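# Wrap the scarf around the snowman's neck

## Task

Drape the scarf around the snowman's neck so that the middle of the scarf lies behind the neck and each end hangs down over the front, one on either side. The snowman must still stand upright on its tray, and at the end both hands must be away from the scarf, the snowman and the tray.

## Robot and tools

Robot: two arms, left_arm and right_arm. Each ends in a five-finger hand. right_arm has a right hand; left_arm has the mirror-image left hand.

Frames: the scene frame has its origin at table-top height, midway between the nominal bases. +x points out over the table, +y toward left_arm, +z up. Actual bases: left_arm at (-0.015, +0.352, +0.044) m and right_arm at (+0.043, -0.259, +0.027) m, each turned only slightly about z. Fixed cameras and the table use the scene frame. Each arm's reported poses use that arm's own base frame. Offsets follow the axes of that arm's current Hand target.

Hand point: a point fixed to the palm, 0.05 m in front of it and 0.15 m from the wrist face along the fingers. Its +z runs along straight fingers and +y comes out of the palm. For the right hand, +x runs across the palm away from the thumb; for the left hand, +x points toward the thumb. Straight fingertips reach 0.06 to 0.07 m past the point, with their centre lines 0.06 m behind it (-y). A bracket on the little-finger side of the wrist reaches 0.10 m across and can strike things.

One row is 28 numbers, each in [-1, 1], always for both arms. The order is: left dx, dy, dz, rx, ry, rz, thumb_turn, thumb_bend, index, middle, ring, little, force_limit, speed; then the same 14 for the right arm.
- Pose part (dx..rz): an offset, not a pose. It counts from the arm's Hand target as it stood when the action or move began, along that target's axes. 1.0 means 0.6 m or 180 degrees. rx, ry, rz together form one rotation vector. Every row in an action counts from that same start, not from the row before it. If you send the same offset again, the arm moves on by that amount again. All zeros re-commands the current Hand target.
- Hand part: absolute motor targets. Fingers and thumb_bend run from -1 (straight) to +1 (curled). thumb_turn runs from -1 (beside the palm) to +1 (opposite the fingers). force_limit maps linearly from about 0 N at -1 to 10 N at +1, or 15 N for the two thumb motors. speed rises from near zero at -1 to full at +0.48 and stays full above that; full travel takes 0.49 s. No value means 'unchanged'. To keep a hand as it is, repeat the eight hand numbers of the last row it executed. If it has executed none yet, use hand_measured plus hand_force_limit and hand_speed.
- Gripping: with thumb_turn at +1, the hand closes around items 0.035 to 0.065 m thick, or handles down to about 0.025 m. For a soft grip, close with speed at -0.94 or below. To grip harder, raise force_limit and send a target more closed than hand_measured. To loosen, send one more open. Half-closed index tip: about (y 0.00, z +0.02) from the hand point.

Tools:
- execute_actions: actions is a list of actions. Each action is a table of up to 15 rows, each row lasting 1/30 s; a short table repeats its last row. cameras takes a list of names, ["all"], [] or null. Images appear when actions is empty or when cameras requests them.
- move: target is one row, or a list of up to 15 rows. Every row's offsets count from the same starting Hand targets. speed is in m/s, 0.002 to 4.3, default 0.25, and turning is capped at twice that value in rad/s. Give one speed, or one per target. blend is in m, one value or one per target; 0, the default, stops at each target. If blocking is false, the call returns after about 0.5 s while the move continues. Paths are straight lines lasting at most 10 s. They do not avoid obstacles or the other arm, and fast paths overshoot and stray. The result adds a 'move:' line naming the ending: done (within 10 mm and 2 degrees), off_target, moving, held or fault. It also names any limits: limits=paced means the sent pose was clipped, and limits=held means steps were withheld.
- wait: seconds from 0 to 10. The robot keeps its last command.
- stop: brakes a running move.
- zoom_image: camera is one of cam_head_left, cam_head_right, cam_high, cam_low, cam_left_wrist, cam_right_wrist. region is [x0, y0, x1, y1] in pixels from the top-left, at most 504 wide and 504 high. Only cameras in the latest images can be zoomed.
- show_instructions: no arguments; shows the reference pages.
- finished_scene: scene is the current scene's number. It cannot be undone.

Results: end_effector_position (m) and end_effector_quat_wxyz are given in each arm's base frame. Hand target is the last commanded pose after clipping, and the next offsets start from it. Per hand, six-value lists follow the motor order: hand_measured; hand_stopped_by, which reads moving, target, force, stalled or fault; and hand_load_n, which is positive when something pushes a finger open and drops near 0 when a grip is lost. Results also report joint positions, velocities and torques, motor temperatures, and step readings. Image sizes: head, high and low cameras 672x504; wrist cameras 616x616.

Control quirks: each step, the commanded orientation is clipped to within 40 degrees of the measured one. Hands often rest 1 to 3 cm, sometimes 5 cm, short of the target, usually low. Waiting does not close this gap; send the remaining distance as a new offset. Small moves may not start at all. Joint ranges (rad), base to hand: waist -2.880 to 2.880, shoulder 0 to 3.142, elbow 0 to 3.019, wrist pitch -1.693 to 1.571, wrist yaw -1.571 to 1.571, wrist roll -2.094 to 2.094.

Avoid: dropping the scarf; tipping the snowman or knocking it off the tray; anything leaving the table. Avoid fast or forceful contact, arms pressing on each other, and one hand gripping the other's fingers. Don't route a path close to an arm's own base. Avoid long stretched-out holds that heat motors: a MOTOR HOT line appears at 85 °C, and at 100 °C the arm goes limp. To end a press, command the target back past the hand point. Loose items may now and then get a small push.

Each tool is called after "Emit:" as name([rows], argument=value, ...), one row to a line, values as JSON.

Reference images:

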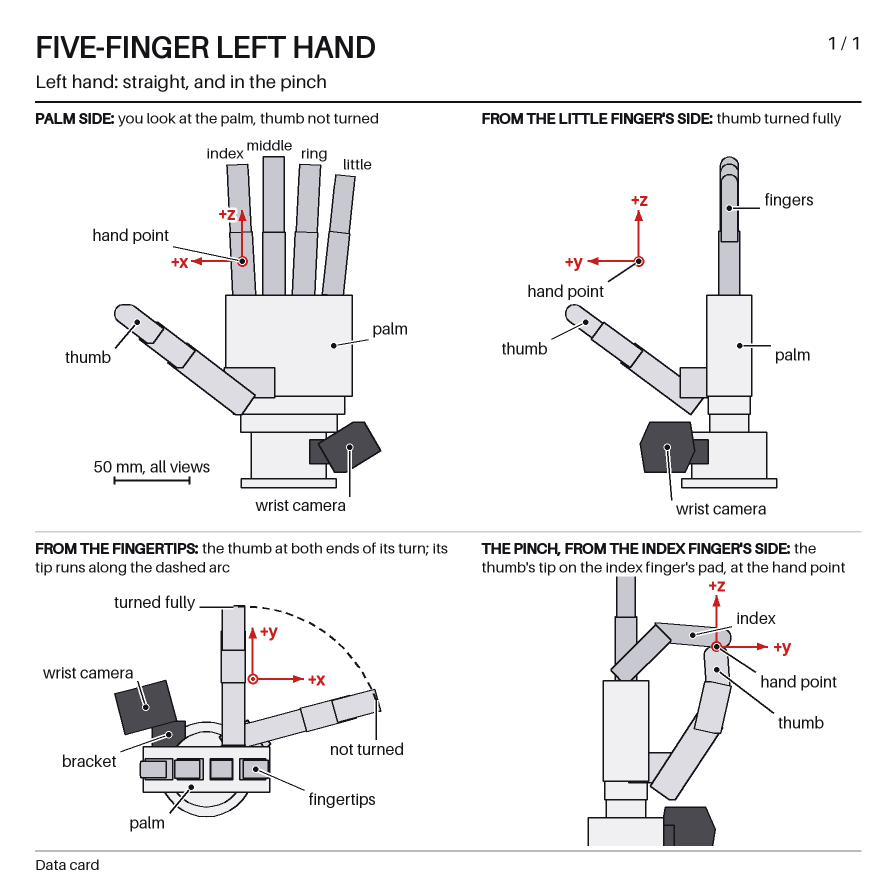

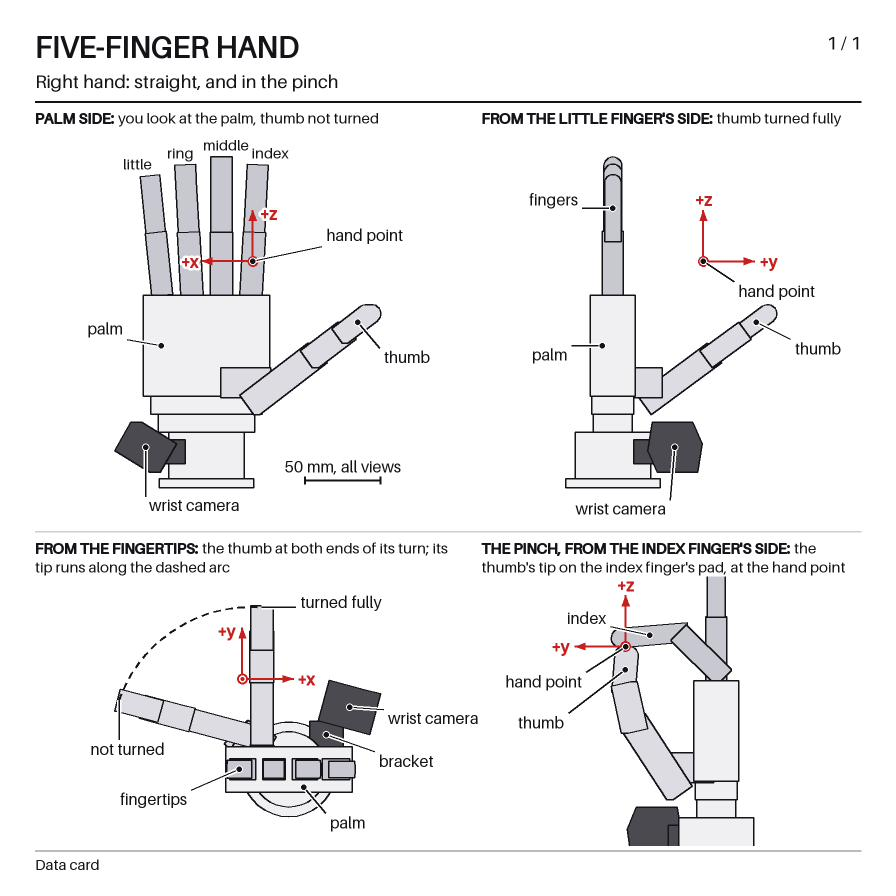

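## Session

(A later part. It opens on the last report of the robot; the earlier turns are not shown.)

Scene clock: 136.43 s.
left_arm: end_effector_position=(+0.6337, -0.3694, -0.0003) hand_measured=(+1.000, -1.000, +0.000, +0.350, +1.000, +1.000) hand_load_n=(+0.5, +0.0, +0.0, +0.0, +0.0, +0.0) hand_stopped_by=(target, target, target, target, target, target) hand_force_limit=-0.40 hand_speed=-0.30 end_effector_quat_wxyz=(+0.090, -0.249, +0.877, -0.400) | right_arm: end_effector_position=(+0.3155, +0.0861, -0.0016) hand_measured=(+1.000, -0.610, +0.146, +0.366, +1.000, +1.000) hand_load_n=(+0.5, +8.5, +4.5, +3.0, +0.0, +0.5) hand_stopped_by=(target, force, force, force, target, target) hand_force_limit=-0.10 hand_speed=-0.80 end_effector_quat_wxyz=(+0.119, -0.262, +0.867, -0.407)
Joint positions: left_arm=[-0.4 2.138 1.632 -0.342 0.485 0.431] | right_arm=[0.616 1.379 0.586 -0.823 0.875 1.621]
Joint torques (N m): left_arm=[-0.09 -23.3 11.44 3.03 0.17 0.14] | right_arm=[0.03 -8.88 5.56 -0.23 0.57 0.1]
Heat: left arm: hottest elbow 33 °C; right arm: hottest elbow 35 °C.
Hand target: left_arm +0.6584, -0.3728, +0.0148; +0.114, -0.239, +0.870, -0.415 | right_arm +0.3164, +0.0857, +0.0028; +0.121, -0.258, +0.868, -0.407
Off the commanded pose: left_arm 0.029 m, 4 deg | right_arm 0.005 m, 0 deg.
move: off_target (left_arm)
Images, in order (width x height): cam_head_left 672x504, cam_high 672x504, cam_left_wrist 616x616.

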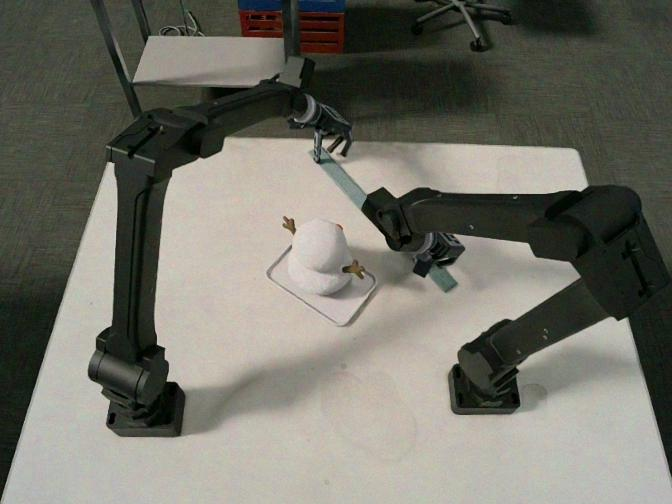

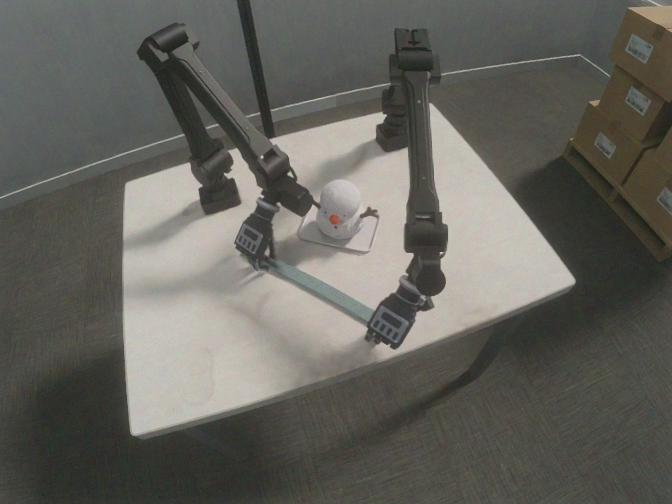

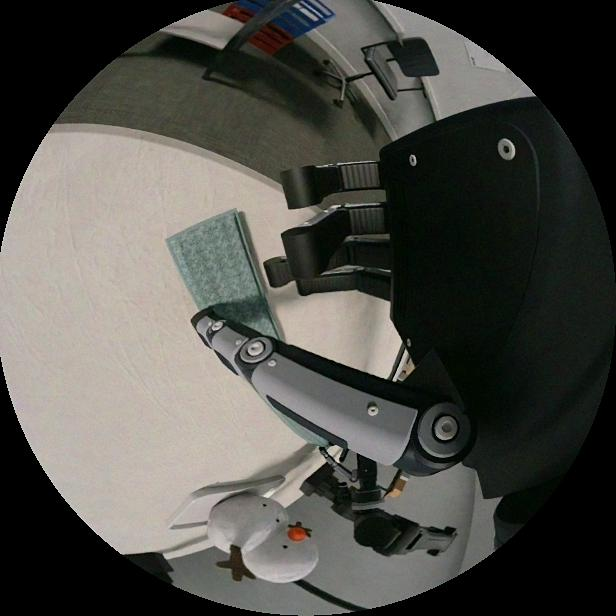

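Emit:
move([
  [0,0.0078,0.0063,0,0,0,1,-1,0,0.35,1,1,-0.4,-0.3,0,0,0,0,0,0,1,-0.3,0.5,0.6,1,1,-0.1,-0.8],
  [0,0.0078,0.0063,0,0,0,1,-0.4,0,0.35,1,1,-0.4,-0.8,0,0,0,0,0,0,1,-0.3,0.5,0.6,1,1,-0.1,-0.8],
], cameras=["cam_head_left","cam_left_wrist"], speed=0.1)

Emit:
zoom_image(camera="cam_head_left", region=[280, 100, 380, 200])

Emit:
zoom_image(camera="cam_left_wrist", region=[160, 130, 420, 390])

Scene clock: 139.53 s.
left_arm: end_effector_position=(+0.6357, -0.3702, -0.0019) hand_measured=(+1.000, -0.538, +0.000, +0.350, +1.000, +1.000) hand_load_n=(+0.5, +5.0, +0.0, +2.0, +0.0, +0.0) hand_stopped_by=(target, force, target, target, target, target) hand_force_limit=-0.40 hand_speed=-0.80 end_effector_quat_wxyz=(+0.092, -0.248, +0.876, -0.402) | right_arm: end_effector_position=(+0.3155, +0.0861, -0.0016) hand_measured=(+1.000, -0.610, +0.146, +0.366, +1.000, +1.000) hand_load_n=(+0.5, +8.5, +4.5, +3.0, +0.0, +0.0) hand_stopped_by=(target, force, force, force, target, target) hand_force_limit=-0.10 hand_speed=-0.80 end_effector_quat_wxyz=(+0.119, -0.262, +0.867, -0.407)
Joint positions: left_arm=[-0.4 2.143 1.632 -0.33 0.485 0.431] | right_arm=[0.616 1.379 0.586 -0.823 0.875 1.621]
Joint torques (N m): left_arm=[-0.32 -23.3 11.23 3.04 0.18 0.14] | right_arm=[0.03 -8.88 5.56 -0.24 0.57 0.1]
Heat: left arm: hottest elbow 33 °C; right arm: hottest elbow 35 °C.
Hand target: left_arm +0.6584, -0.3728, +0.0089; +0.114, -0.239, +0.870, -0.416 | right_arm +0.3164, +0.0857, +0.0028; +0.121, -0.258, +0.868, -0.407
Off the commanded pose: left_arm 0.025 m, 3 deg | right_arm 0.005 m, 0 deg.
move: off_target (left_arm); target 2's new numbers were sent with left_arm's hand 0.025 m and 3 deg from that target
Images, in order (width x height): cam_head_left 672x504, cam_left_wrist 616x616.

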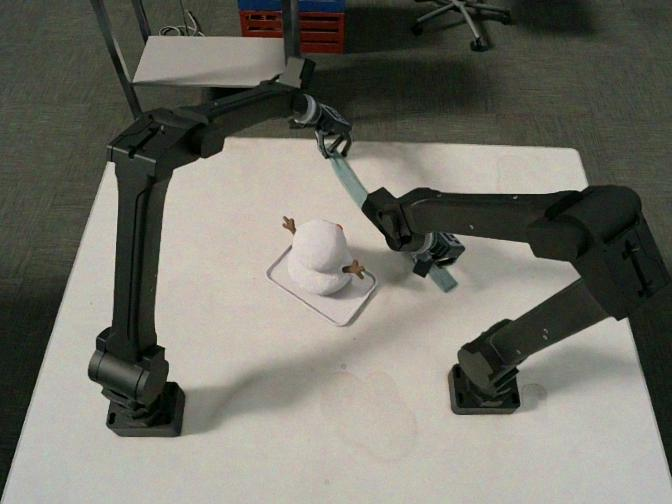

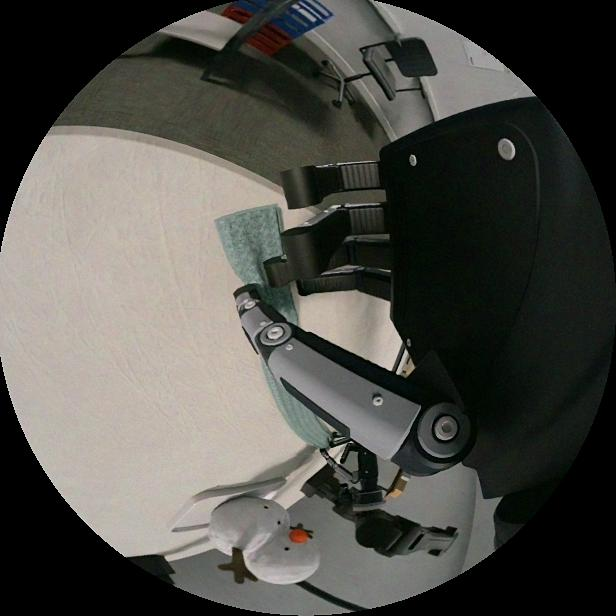

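Scaled by 5.040.

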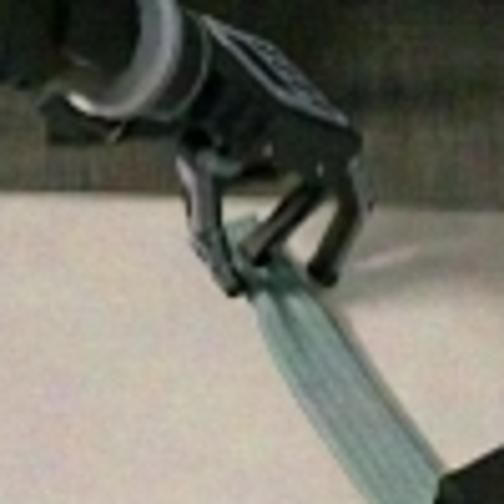

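Scaled by 1.938 from the camera's 616x616 image, which has a finer 880x880 frame.

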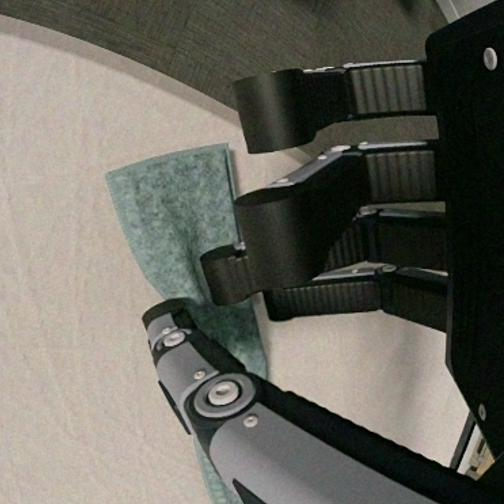

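Emit:
move(target=[0,0,0,0,0,0,1,-0.3,0.5,0.6,1,1,-0.1,-0.8,0,0,0,0,0,0,1,-0.3,0.5,0.6,1,1,-0.1,-0.8], cameras=["cam_head_left","cam_left_wrist"], speed=0.1)

Emit:
zoom_image(camera="cam_head_left", region=[280, 100, 380, 200])

Emit:
zoom_image(camera="cam_left_wrist", region=[160, 130, 420, 390])

Scene clock: 140.60 s.
left_arm: end_effector_position=(+0.6359, -0.3703, -0.0023) hand_measured=(+1.000, -0.524, +0.126, +0.600, +1.000, +1.000) hand_load_n=(-1.0, +4.5, +4.5, +0.0, +0.0, +0.0) hand_stopped_by=(target, force, force, target, target, target) hand_force_limit=-0.10 hand_speed=-0.80 end_effector_quat_wxyz=(+0.093, -0.248, +0.876, -0.402) | right_arm: end_effector_position=(+0.3155, +0.0861, -0.0016) hand_measured=(+1.000, -0.610, +0.146, +0.366, +1.000, +1.000) hand_load_n=(+0.5, +8.5, +4.0, +3.0, +0.0, +0.0) hand_stopped_by=(target, force, force, force, target, target) hand_force_limit=-0.10 hand_speed=-0.80 end_effector_quat_wxyz=(+0.119, -0.262, +0.867, -0.407)
Joint positions: left_arm=[-0.4 2.143 1.632 -0.329 0.485 0.431] | right_arm=[0.616 1.379 0.586 -0.823 0.875 1.621]
Joint torques (N m): left_arm=[-0.21 -23.12 11.23 3 0.18 0.17] | right_arm=[0.03 -8.94 5.57 -0.23 0.57 0.11]
Heat: left arm: hottest elbow 33 °C; right arm: hottest elbow 35 °C.
Hand target: left_arm +0.6585, -0.3729, +0.0088; +0.114, -0.239, +0.870, -0.416 | right_arm +0.3164, +0.0857, +0.0028; +0.121, -0.258, +0.868, -0.407
Off the commanded pose: left_arm 0.025 m, 3 deg | right_arm 0.005 m, 0 deg.
move: off_target (left_arm)
Images, in order (width x height): cam_head_left 672x504, cam_left_wrist 616x616.

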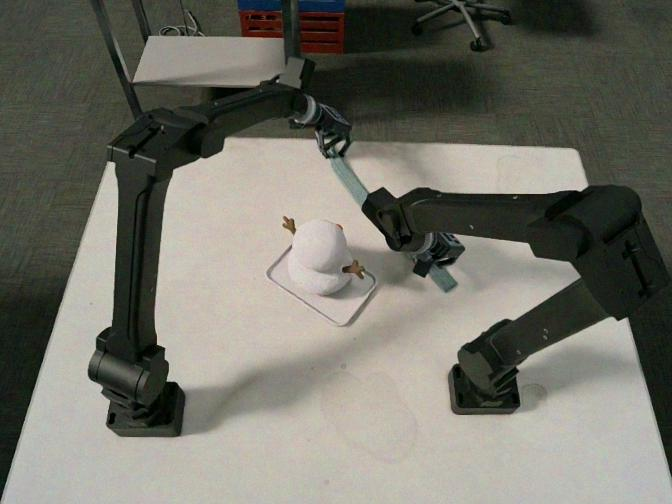

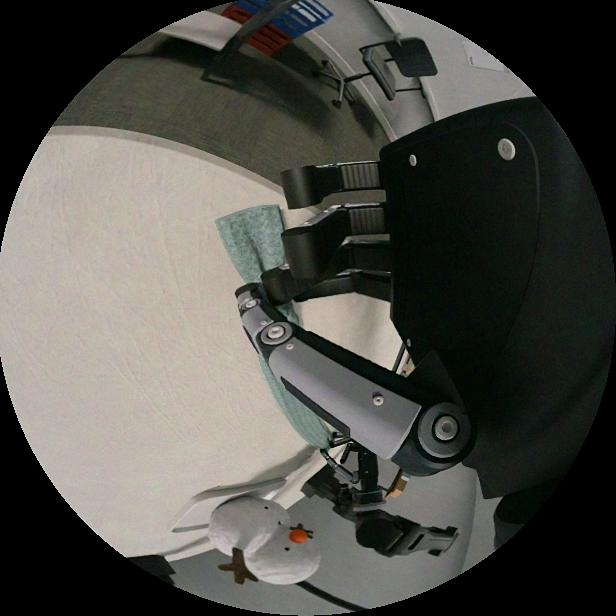

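Scaled by 5.040.

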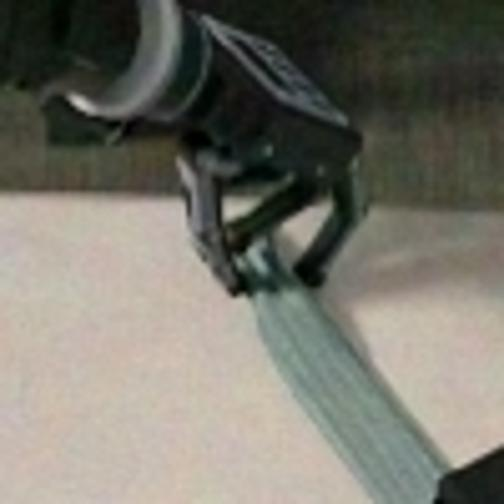

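Scaled by 1.938 from the camera's 616x616 image, which has a finer 880x880 frame.

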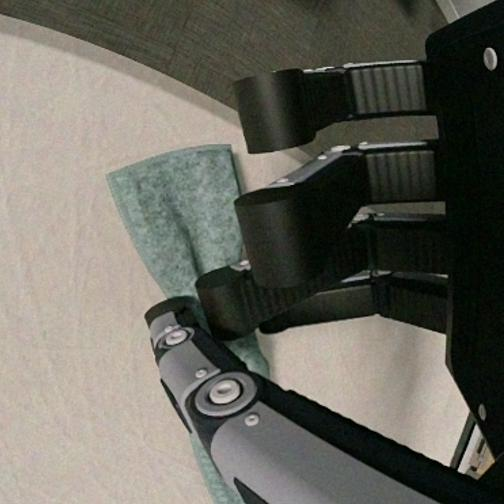

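Emit:
execute_actions(actions=[])

Scene clock: 141.83 s.
left_arm: end_effector_position=(+0.6359, -0.3703, -0.0023) hand_measured=(+1.000, -0.524, +0.126, +0.600, +1.000, +1.000) hand_load_n=(-1.0, +5.0, +4.5, +0.0, +0.0, +0.0) hand_stopped_by=(target, force, force, target, target, target) hand_force_limit=-0.10 hand_speed=-0.80 end_effector_quat_wxyz=(+0.093, -0.248, +0.876, -0.402) | right_arm: end_effector_position=(+0.3155, +0.0861, -0.0016) hand_measured=(+1.000, -0.610, +0.146, +0.366, +1.000, +1.000) hand_load_n=(+0.5, +8.5, +4.0, +3.0, +0.0, +0.0) hand_stopped_by=(target, force, force, force, target, target) hand_force_limit=-0.10 hand_speed=-0.80 end_effector_quat_wxyz=(+0.119, -0.262, +0.867, -0.407)
Joint positions: left_arm=[-0.4 2.143 1.632 -0.329 0.485 0.431] | right_arm=[0.616 1.379 0.586 -0.823 0.875 1.621]
Joint velocities: within noise
Joint torques (N m): left_arm=[-0.03 -23.24 11.22 2.97 0.18 0.15] | right_arm=[0.03 -8.94 5.56 -0.23 0.57 0.11]
Motor temperatures (°C): left_arm=[29 30 33 27 28 28] | right_arm=[30 32 35 32 31 26]
Heat: left arm: hottest elbow 33 °C; right arm: hottest elbow 35 °C.
Hand target: left_arm +0.6585, -0.3729, +0.0088; +0.114, -0.239, +0.870, -0.416 | right_arm +0.3164, +0.0857, +0.0028; +0.121, -0.258, +0.868, -0.407
Off the commanded pose: left_arm 0.025 m, 3 deg | right_arm 0.005 m, 0 deg.

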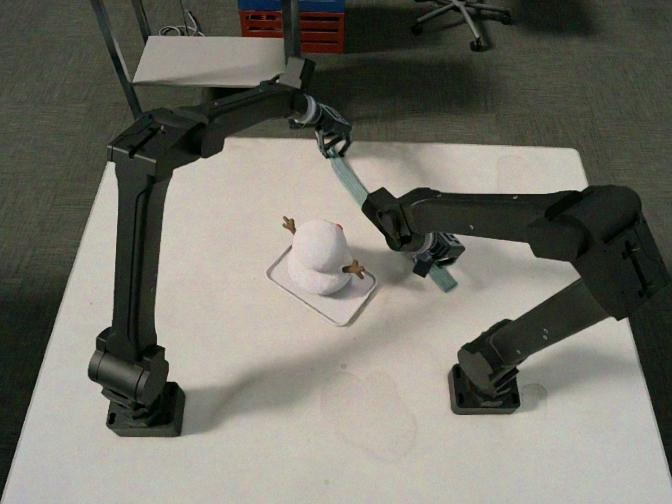

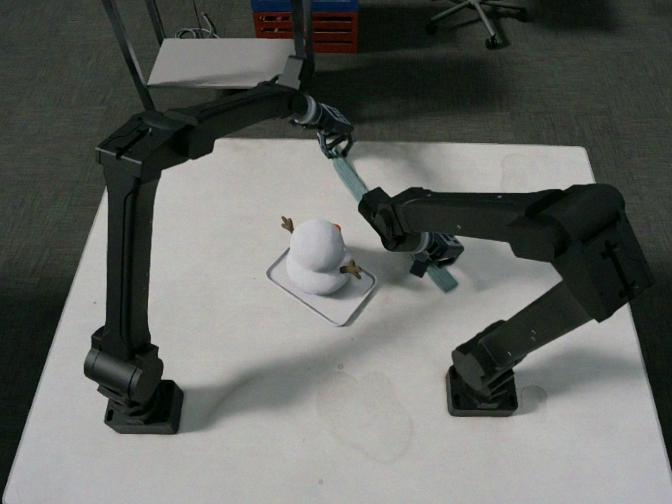

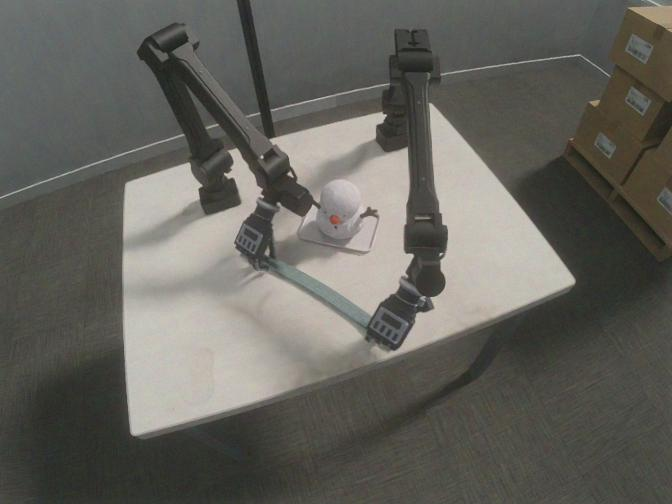

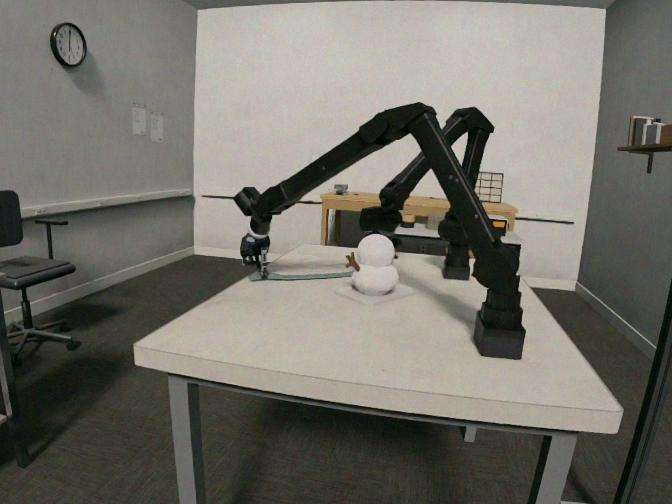

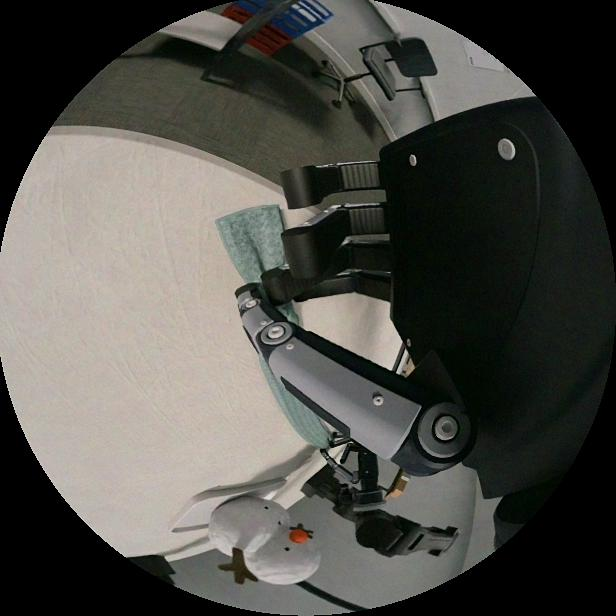

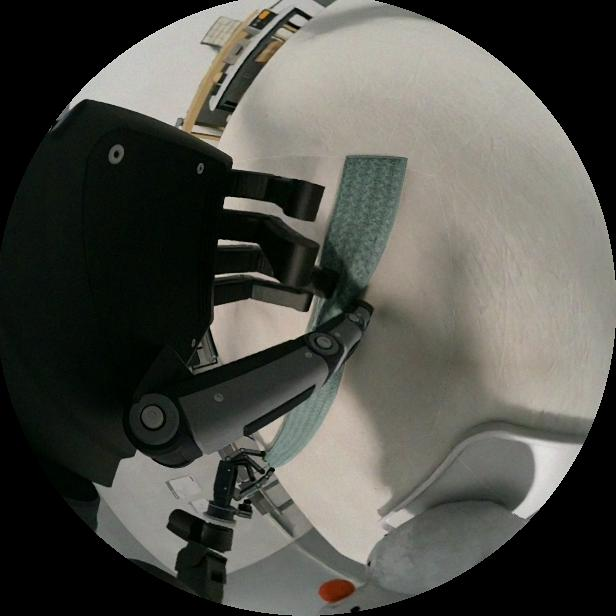

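Emit:
move(target=[0,-0.104,-0.084,0,0,0,1,-0.3,0.5,0.6,1,1,-0.1,-0.8,0,-0.0769,-0.0639,0,0,0,1,-0.3,0.5,0.6,1,1,-0.1,-0.8], speed=0.08, cameras=["cam_head_left","cam_high","cam_low","cam_left_wrist","cam_right_wrist"])

Scene clock: 144.03 s.
left_arm: end_effector_position=(+0.6342, -0.3696, +0.0453) hand_measured=(+1.000, -0.524, +0.126, +0.600, +1.000, +1.000) hand_load_n=(-0.5, +5.0, +4.5, +0.0, +0.0, +0.0) hand_stopped_by=(target, force, force, target, target, target) hand_force_limit=-0.10 hand_speed=-0.80 end_effector_quat_wxyz=(+0.085, -0.252, +0.879, -0.396) | right_arm: end_effector_position=(+0.3041, +0.0781, +0.0478) hand_measured=(+1.000, -0.610, +0.146, +0.366, +1.000, +1.000) hand_load_n=(+1.0, +8.0, +4.0, +2.5, +0.0, +0.0) hand_stopped_by=(target, force, force, force, target, target) hand_force_limit=-0.10 hand_speed=-0.80 end_effector_quat_wxyz=(+0.107, -0.267, +0.865, -0.411)
Joint positions: left_arm=[-0.4 2.091 1.686 -0.457 0.485 0.431] | right_arm=[0.616 1.241 0.635 -1.037 0.875 1.621]
Joint torques (N m): left_arm=[-0.09 -26.46 13.37 1.35 0.16 0.11] | right_arm=[-0.03 -7.65 8.99 -0.31 0.57 0.09]
Heat: left arm: hottest elbow 33 °C; right arm: hottest elbow 35 °C.
Hand target: left_arm +0.6585, -0.3729, +0.0890; +0.114, -0.239, +0.870, -0.416 | right_arm +0.3164, +0.0856, +0.0628; +0.121, -0.258, +0.868, -0.407
Off the commanded pose: left_arm 0.050 m, 4 deg | right_arm 0.021 m, 2 deg.
move: off_target (left_arm, right_arm)
Images, in order (width x height): cam_head_left 672x504, cam_high 672x504, cam_low 672x504, cam_left_wrist 616x616, cam_right_wrist 616x616.

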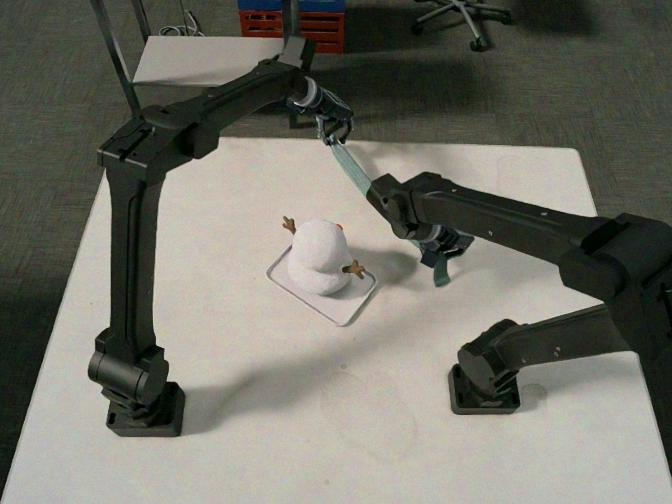

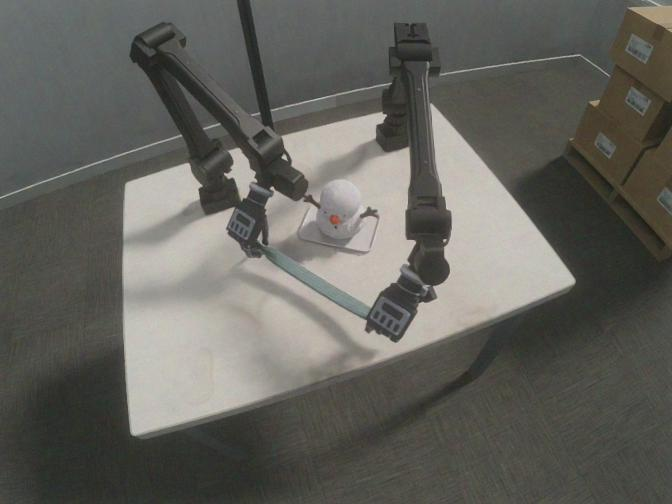

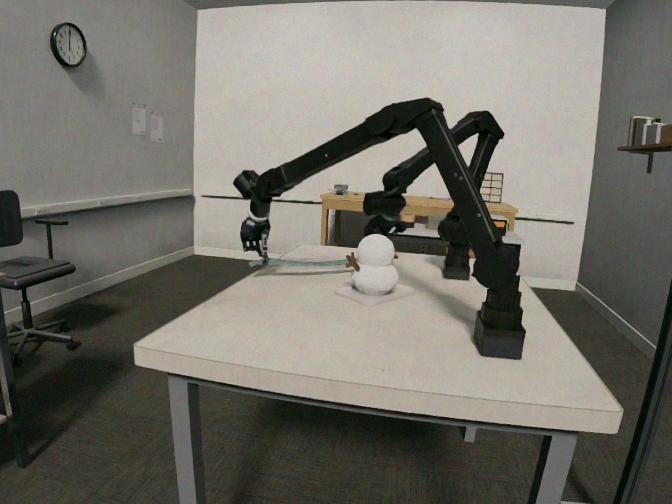

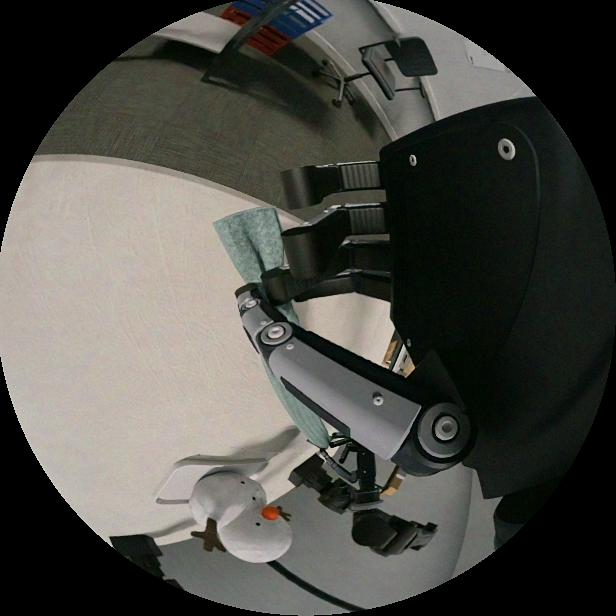

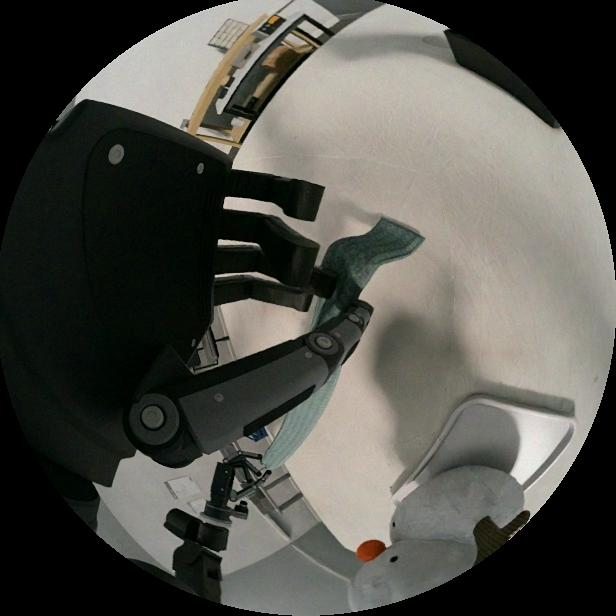

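Emit:
move(target=[0,-0.286,-0.232,0,0,0,1,-0.3,0.5,0.6,1,1,-0.1,-0.8,0,-0.291,-0.242,0,0,0,1,-0.3,0.5,0.6,1,1,-0.1,-0.8], speed=0.15, cameras=["cam_head_left","cam_high","cam_low","cam_left_wrist","cam_right_wrist"])

Scene clock: 152.60 s.
left_arm: end_effector_position=(+0.6470, -0.3750, +0.2796) hand_measured=(+1.000, -0.524, +0.126, +0.600, +1.000, +1.000) hand_load_n=(-0.5, +5.0, +4.5, +0.0, +0.0, +0.0) hand_stopped_by=(target, force, force, target, target, target) hand_force_limit=-0.10 hand_speed=-0.80 end_effector_quat_wxyz=(+0.092, -0.248, +0.877, -0.402) | right_arm: end_effector_position=(+0.3112, +0.0831, +0.2710) hand_measured=(+1.000, -0.610, +0.146, +0.366, +1.000, +1.000) hand_load_n=(+0.5, +7.5, +4.5, +2.5, +0.0, +0.0) hand_stopped_by=(target, force, force, force, target, target) hand_force_limit=-0.10 hand_speed=-0.80 end_effector_quat_wxyz=(+0.111, -0.266, +0.866, -0.410)
Joint positions: left_arm=[-0.4 2.042 2.226 -1.027 0.485 0.431] | right_arm=[0.616 1.078 1.13 -1.687 0.875 1.621]
Joint torques (N m): left_arm=[0.03 -24.41 14.34 1.51 0.18 0.13] | right_arm=[-0.15 -6.36 10.95 -0.34 0.53 0.01]
Heat: left arm: hottest elbow 34 °C; right arm: hottest elbow 36 °C.
Hand target: left_arm +0.6582, -0.3725, +0.3101; +0.114, -0.239, +0.870, -0.416 | right_arm +0.3165, +0.0855, +0.2899; +0.121, -0.258, +0.868, -0.407
Off the commanded pose: left_arm 0.033 m, 3 deg | right_arm 0.020 m, 1 deg.
joint sent to its limit (right arm) — joint 4 (wrist pitch), lower limit. The joint targets still meet the commanded pose.
move: off_target (left_arm, right_arm)
Images, in order (width x height): cam_head_left 672x504, cam_high 672x504, cam_low 672x504, cam_left_wrist 616x616, cam_right_wrist 616x616.

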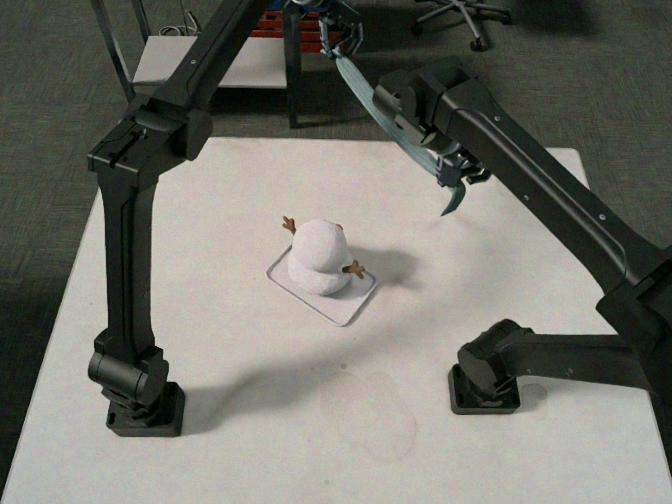

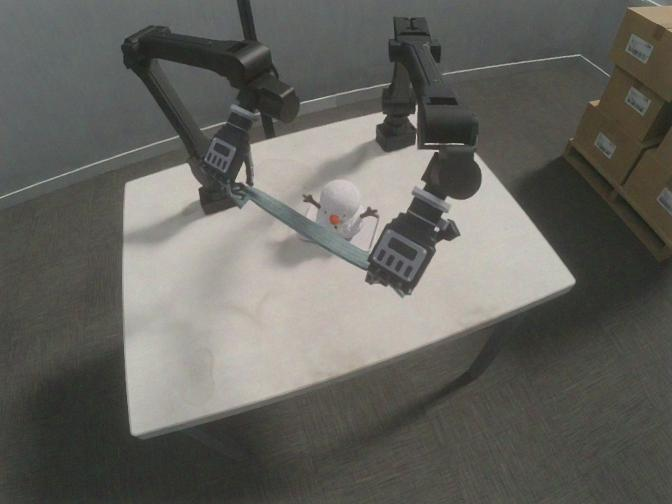

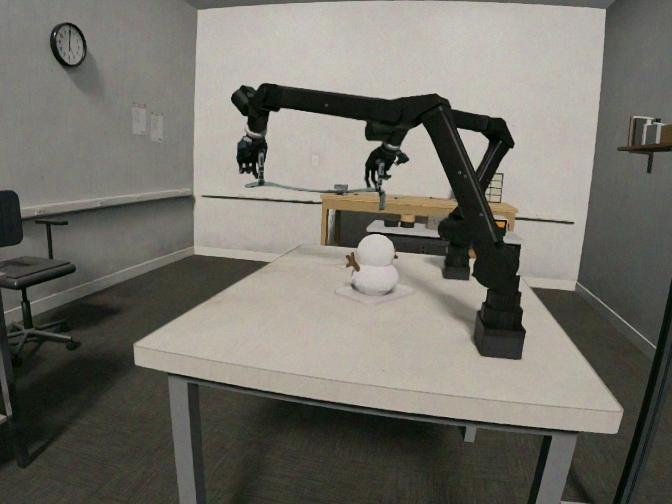

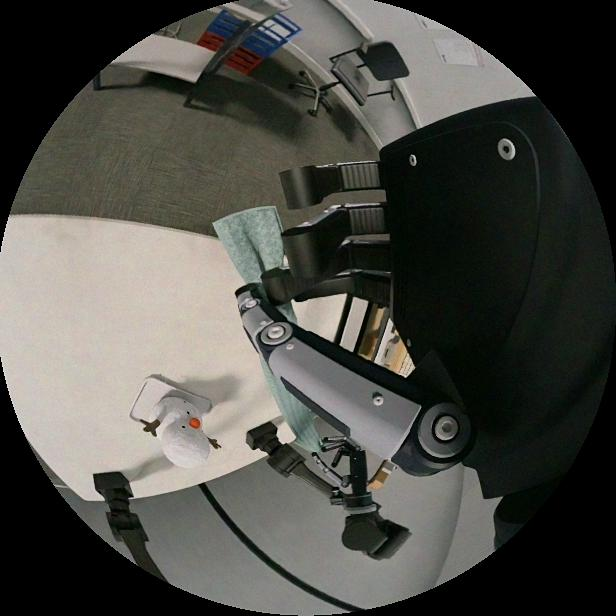

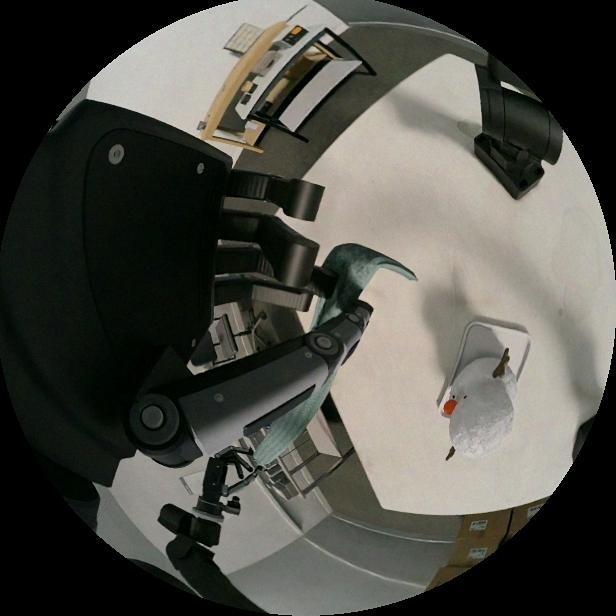

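Emit:
move(target=[0.1595,0.1986,-0.2455,0,0.0216,0.0175,1,-0.3,0.5,0.6,1,1,-0.1,-0.8,0.0206,0.0883,-0.1061,0,-0.1111,-0.0923,1,-0.3,0.5,0.6,1,1,-0.1,-0.8], speed=0.15, cameras=["cam_head_left","cam_high","cam_low","cam_left_wrist","cam_right_wrist"])

Scene clock: 156.53 s.
left_arm: end_effector_position=(+0.4743, -0.2653, +0.3008) hand_measured=(+1.000, -0.524, +0.126, +0.600, +1.000, +1.000) hand_load_n=(-1.0, +4.5, +4.0, +0.0, +0.0, +0.0) hand_stopped_by=(target, force, force, target, target, target) hand_force_limit=-0.10 hand_speed=-0.80 end_effector_quat_wxyz=(+0.078, -0.206, +0.884, -0.412) | right_arm: end_effector_position=(+0.2624, +0.1437, +0.2889) hand_measured=(+1.000, -0.610, +0.146, +0.366, +1.000, +1.000) hand_load_n=(+0.5, +7.5, +4.5, +2.0, +0.0, +0.0) hand_stopped_by=(target, force, force, force, target, target) hand_force_limit=-0.10 hand_speed=-0.80 end_effector_quat_wxyz=(+0.201, -0.442, +0.791, -0.374)
Joint positions: left_arm=[-0.317 1.485 1.528 -0.947 0.601 0.583] | right_arm=[0.861 0.917 1.076 -1.562 0.864 1.336]
Joint torques (N m): left_arm=[0.38 -16.85 8.49 2.81 0.38 0.16] | right_arm=[1.2 -4.78 7.31 1.22 0.41 -0.01]
Heat: left arm: hottest elbow 34 °C; right arm: hottest elbow 36 °C.
Hand target: left_arm +0.4791, -0.2587, +0.3100; +0.096, -0.201, +0.880, -0.420 | right_arm +0.2610, +0.1482, +0.2900; +0.210, -0.447, +0.788, -0.369
Off the commanded pose: left_arm 0.012 m, 2 deg | right_arm 0.005 m, 1 deg.
move: off_target (left_arm)
Images, in order (width x height): cam_head_left 672x504, cam_high 672x504, cam_low 672x504, cam_left_wrist 616x616, cam_right_wrist 616x616.

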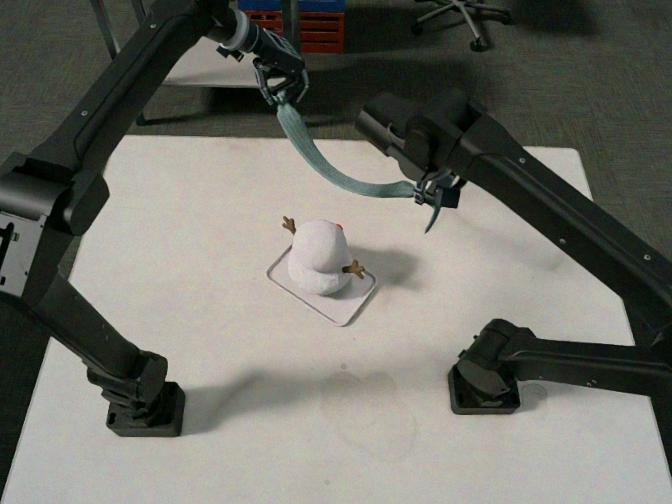

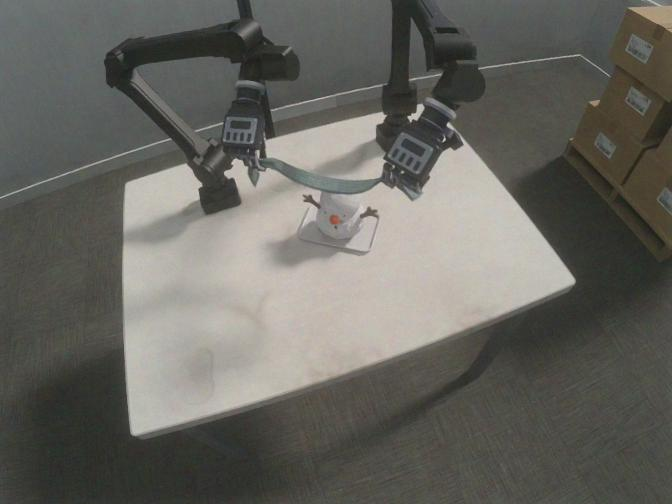

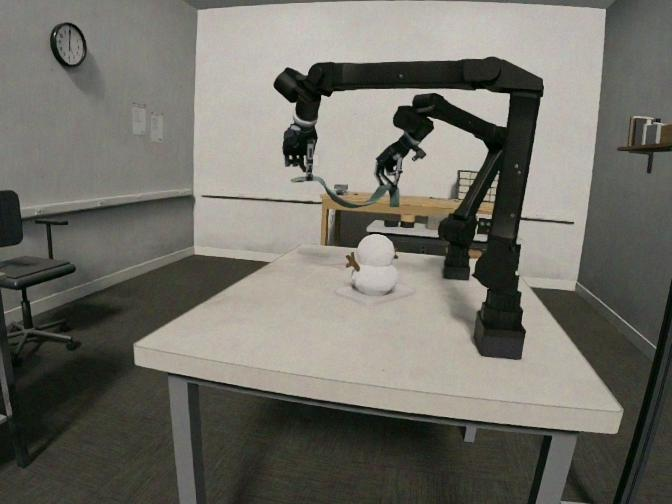

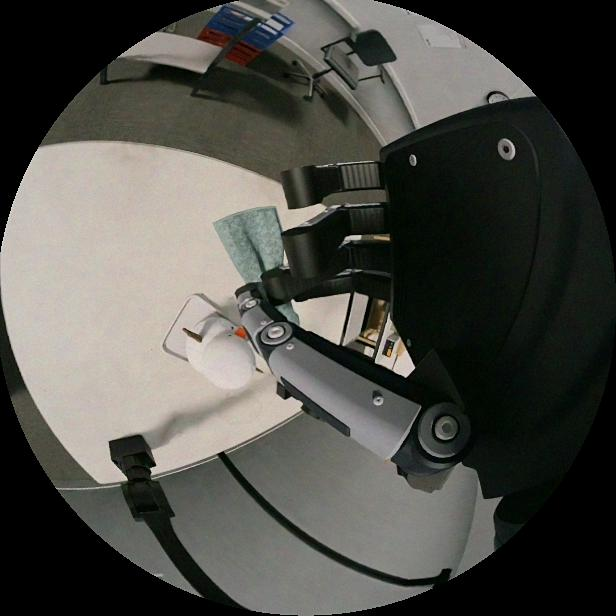

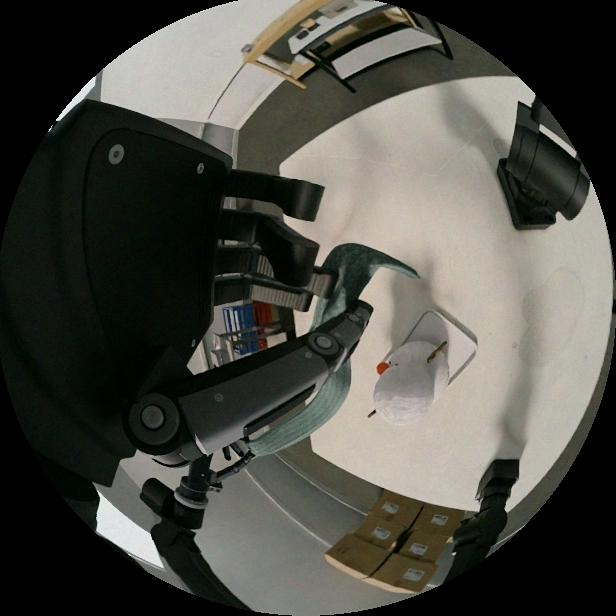

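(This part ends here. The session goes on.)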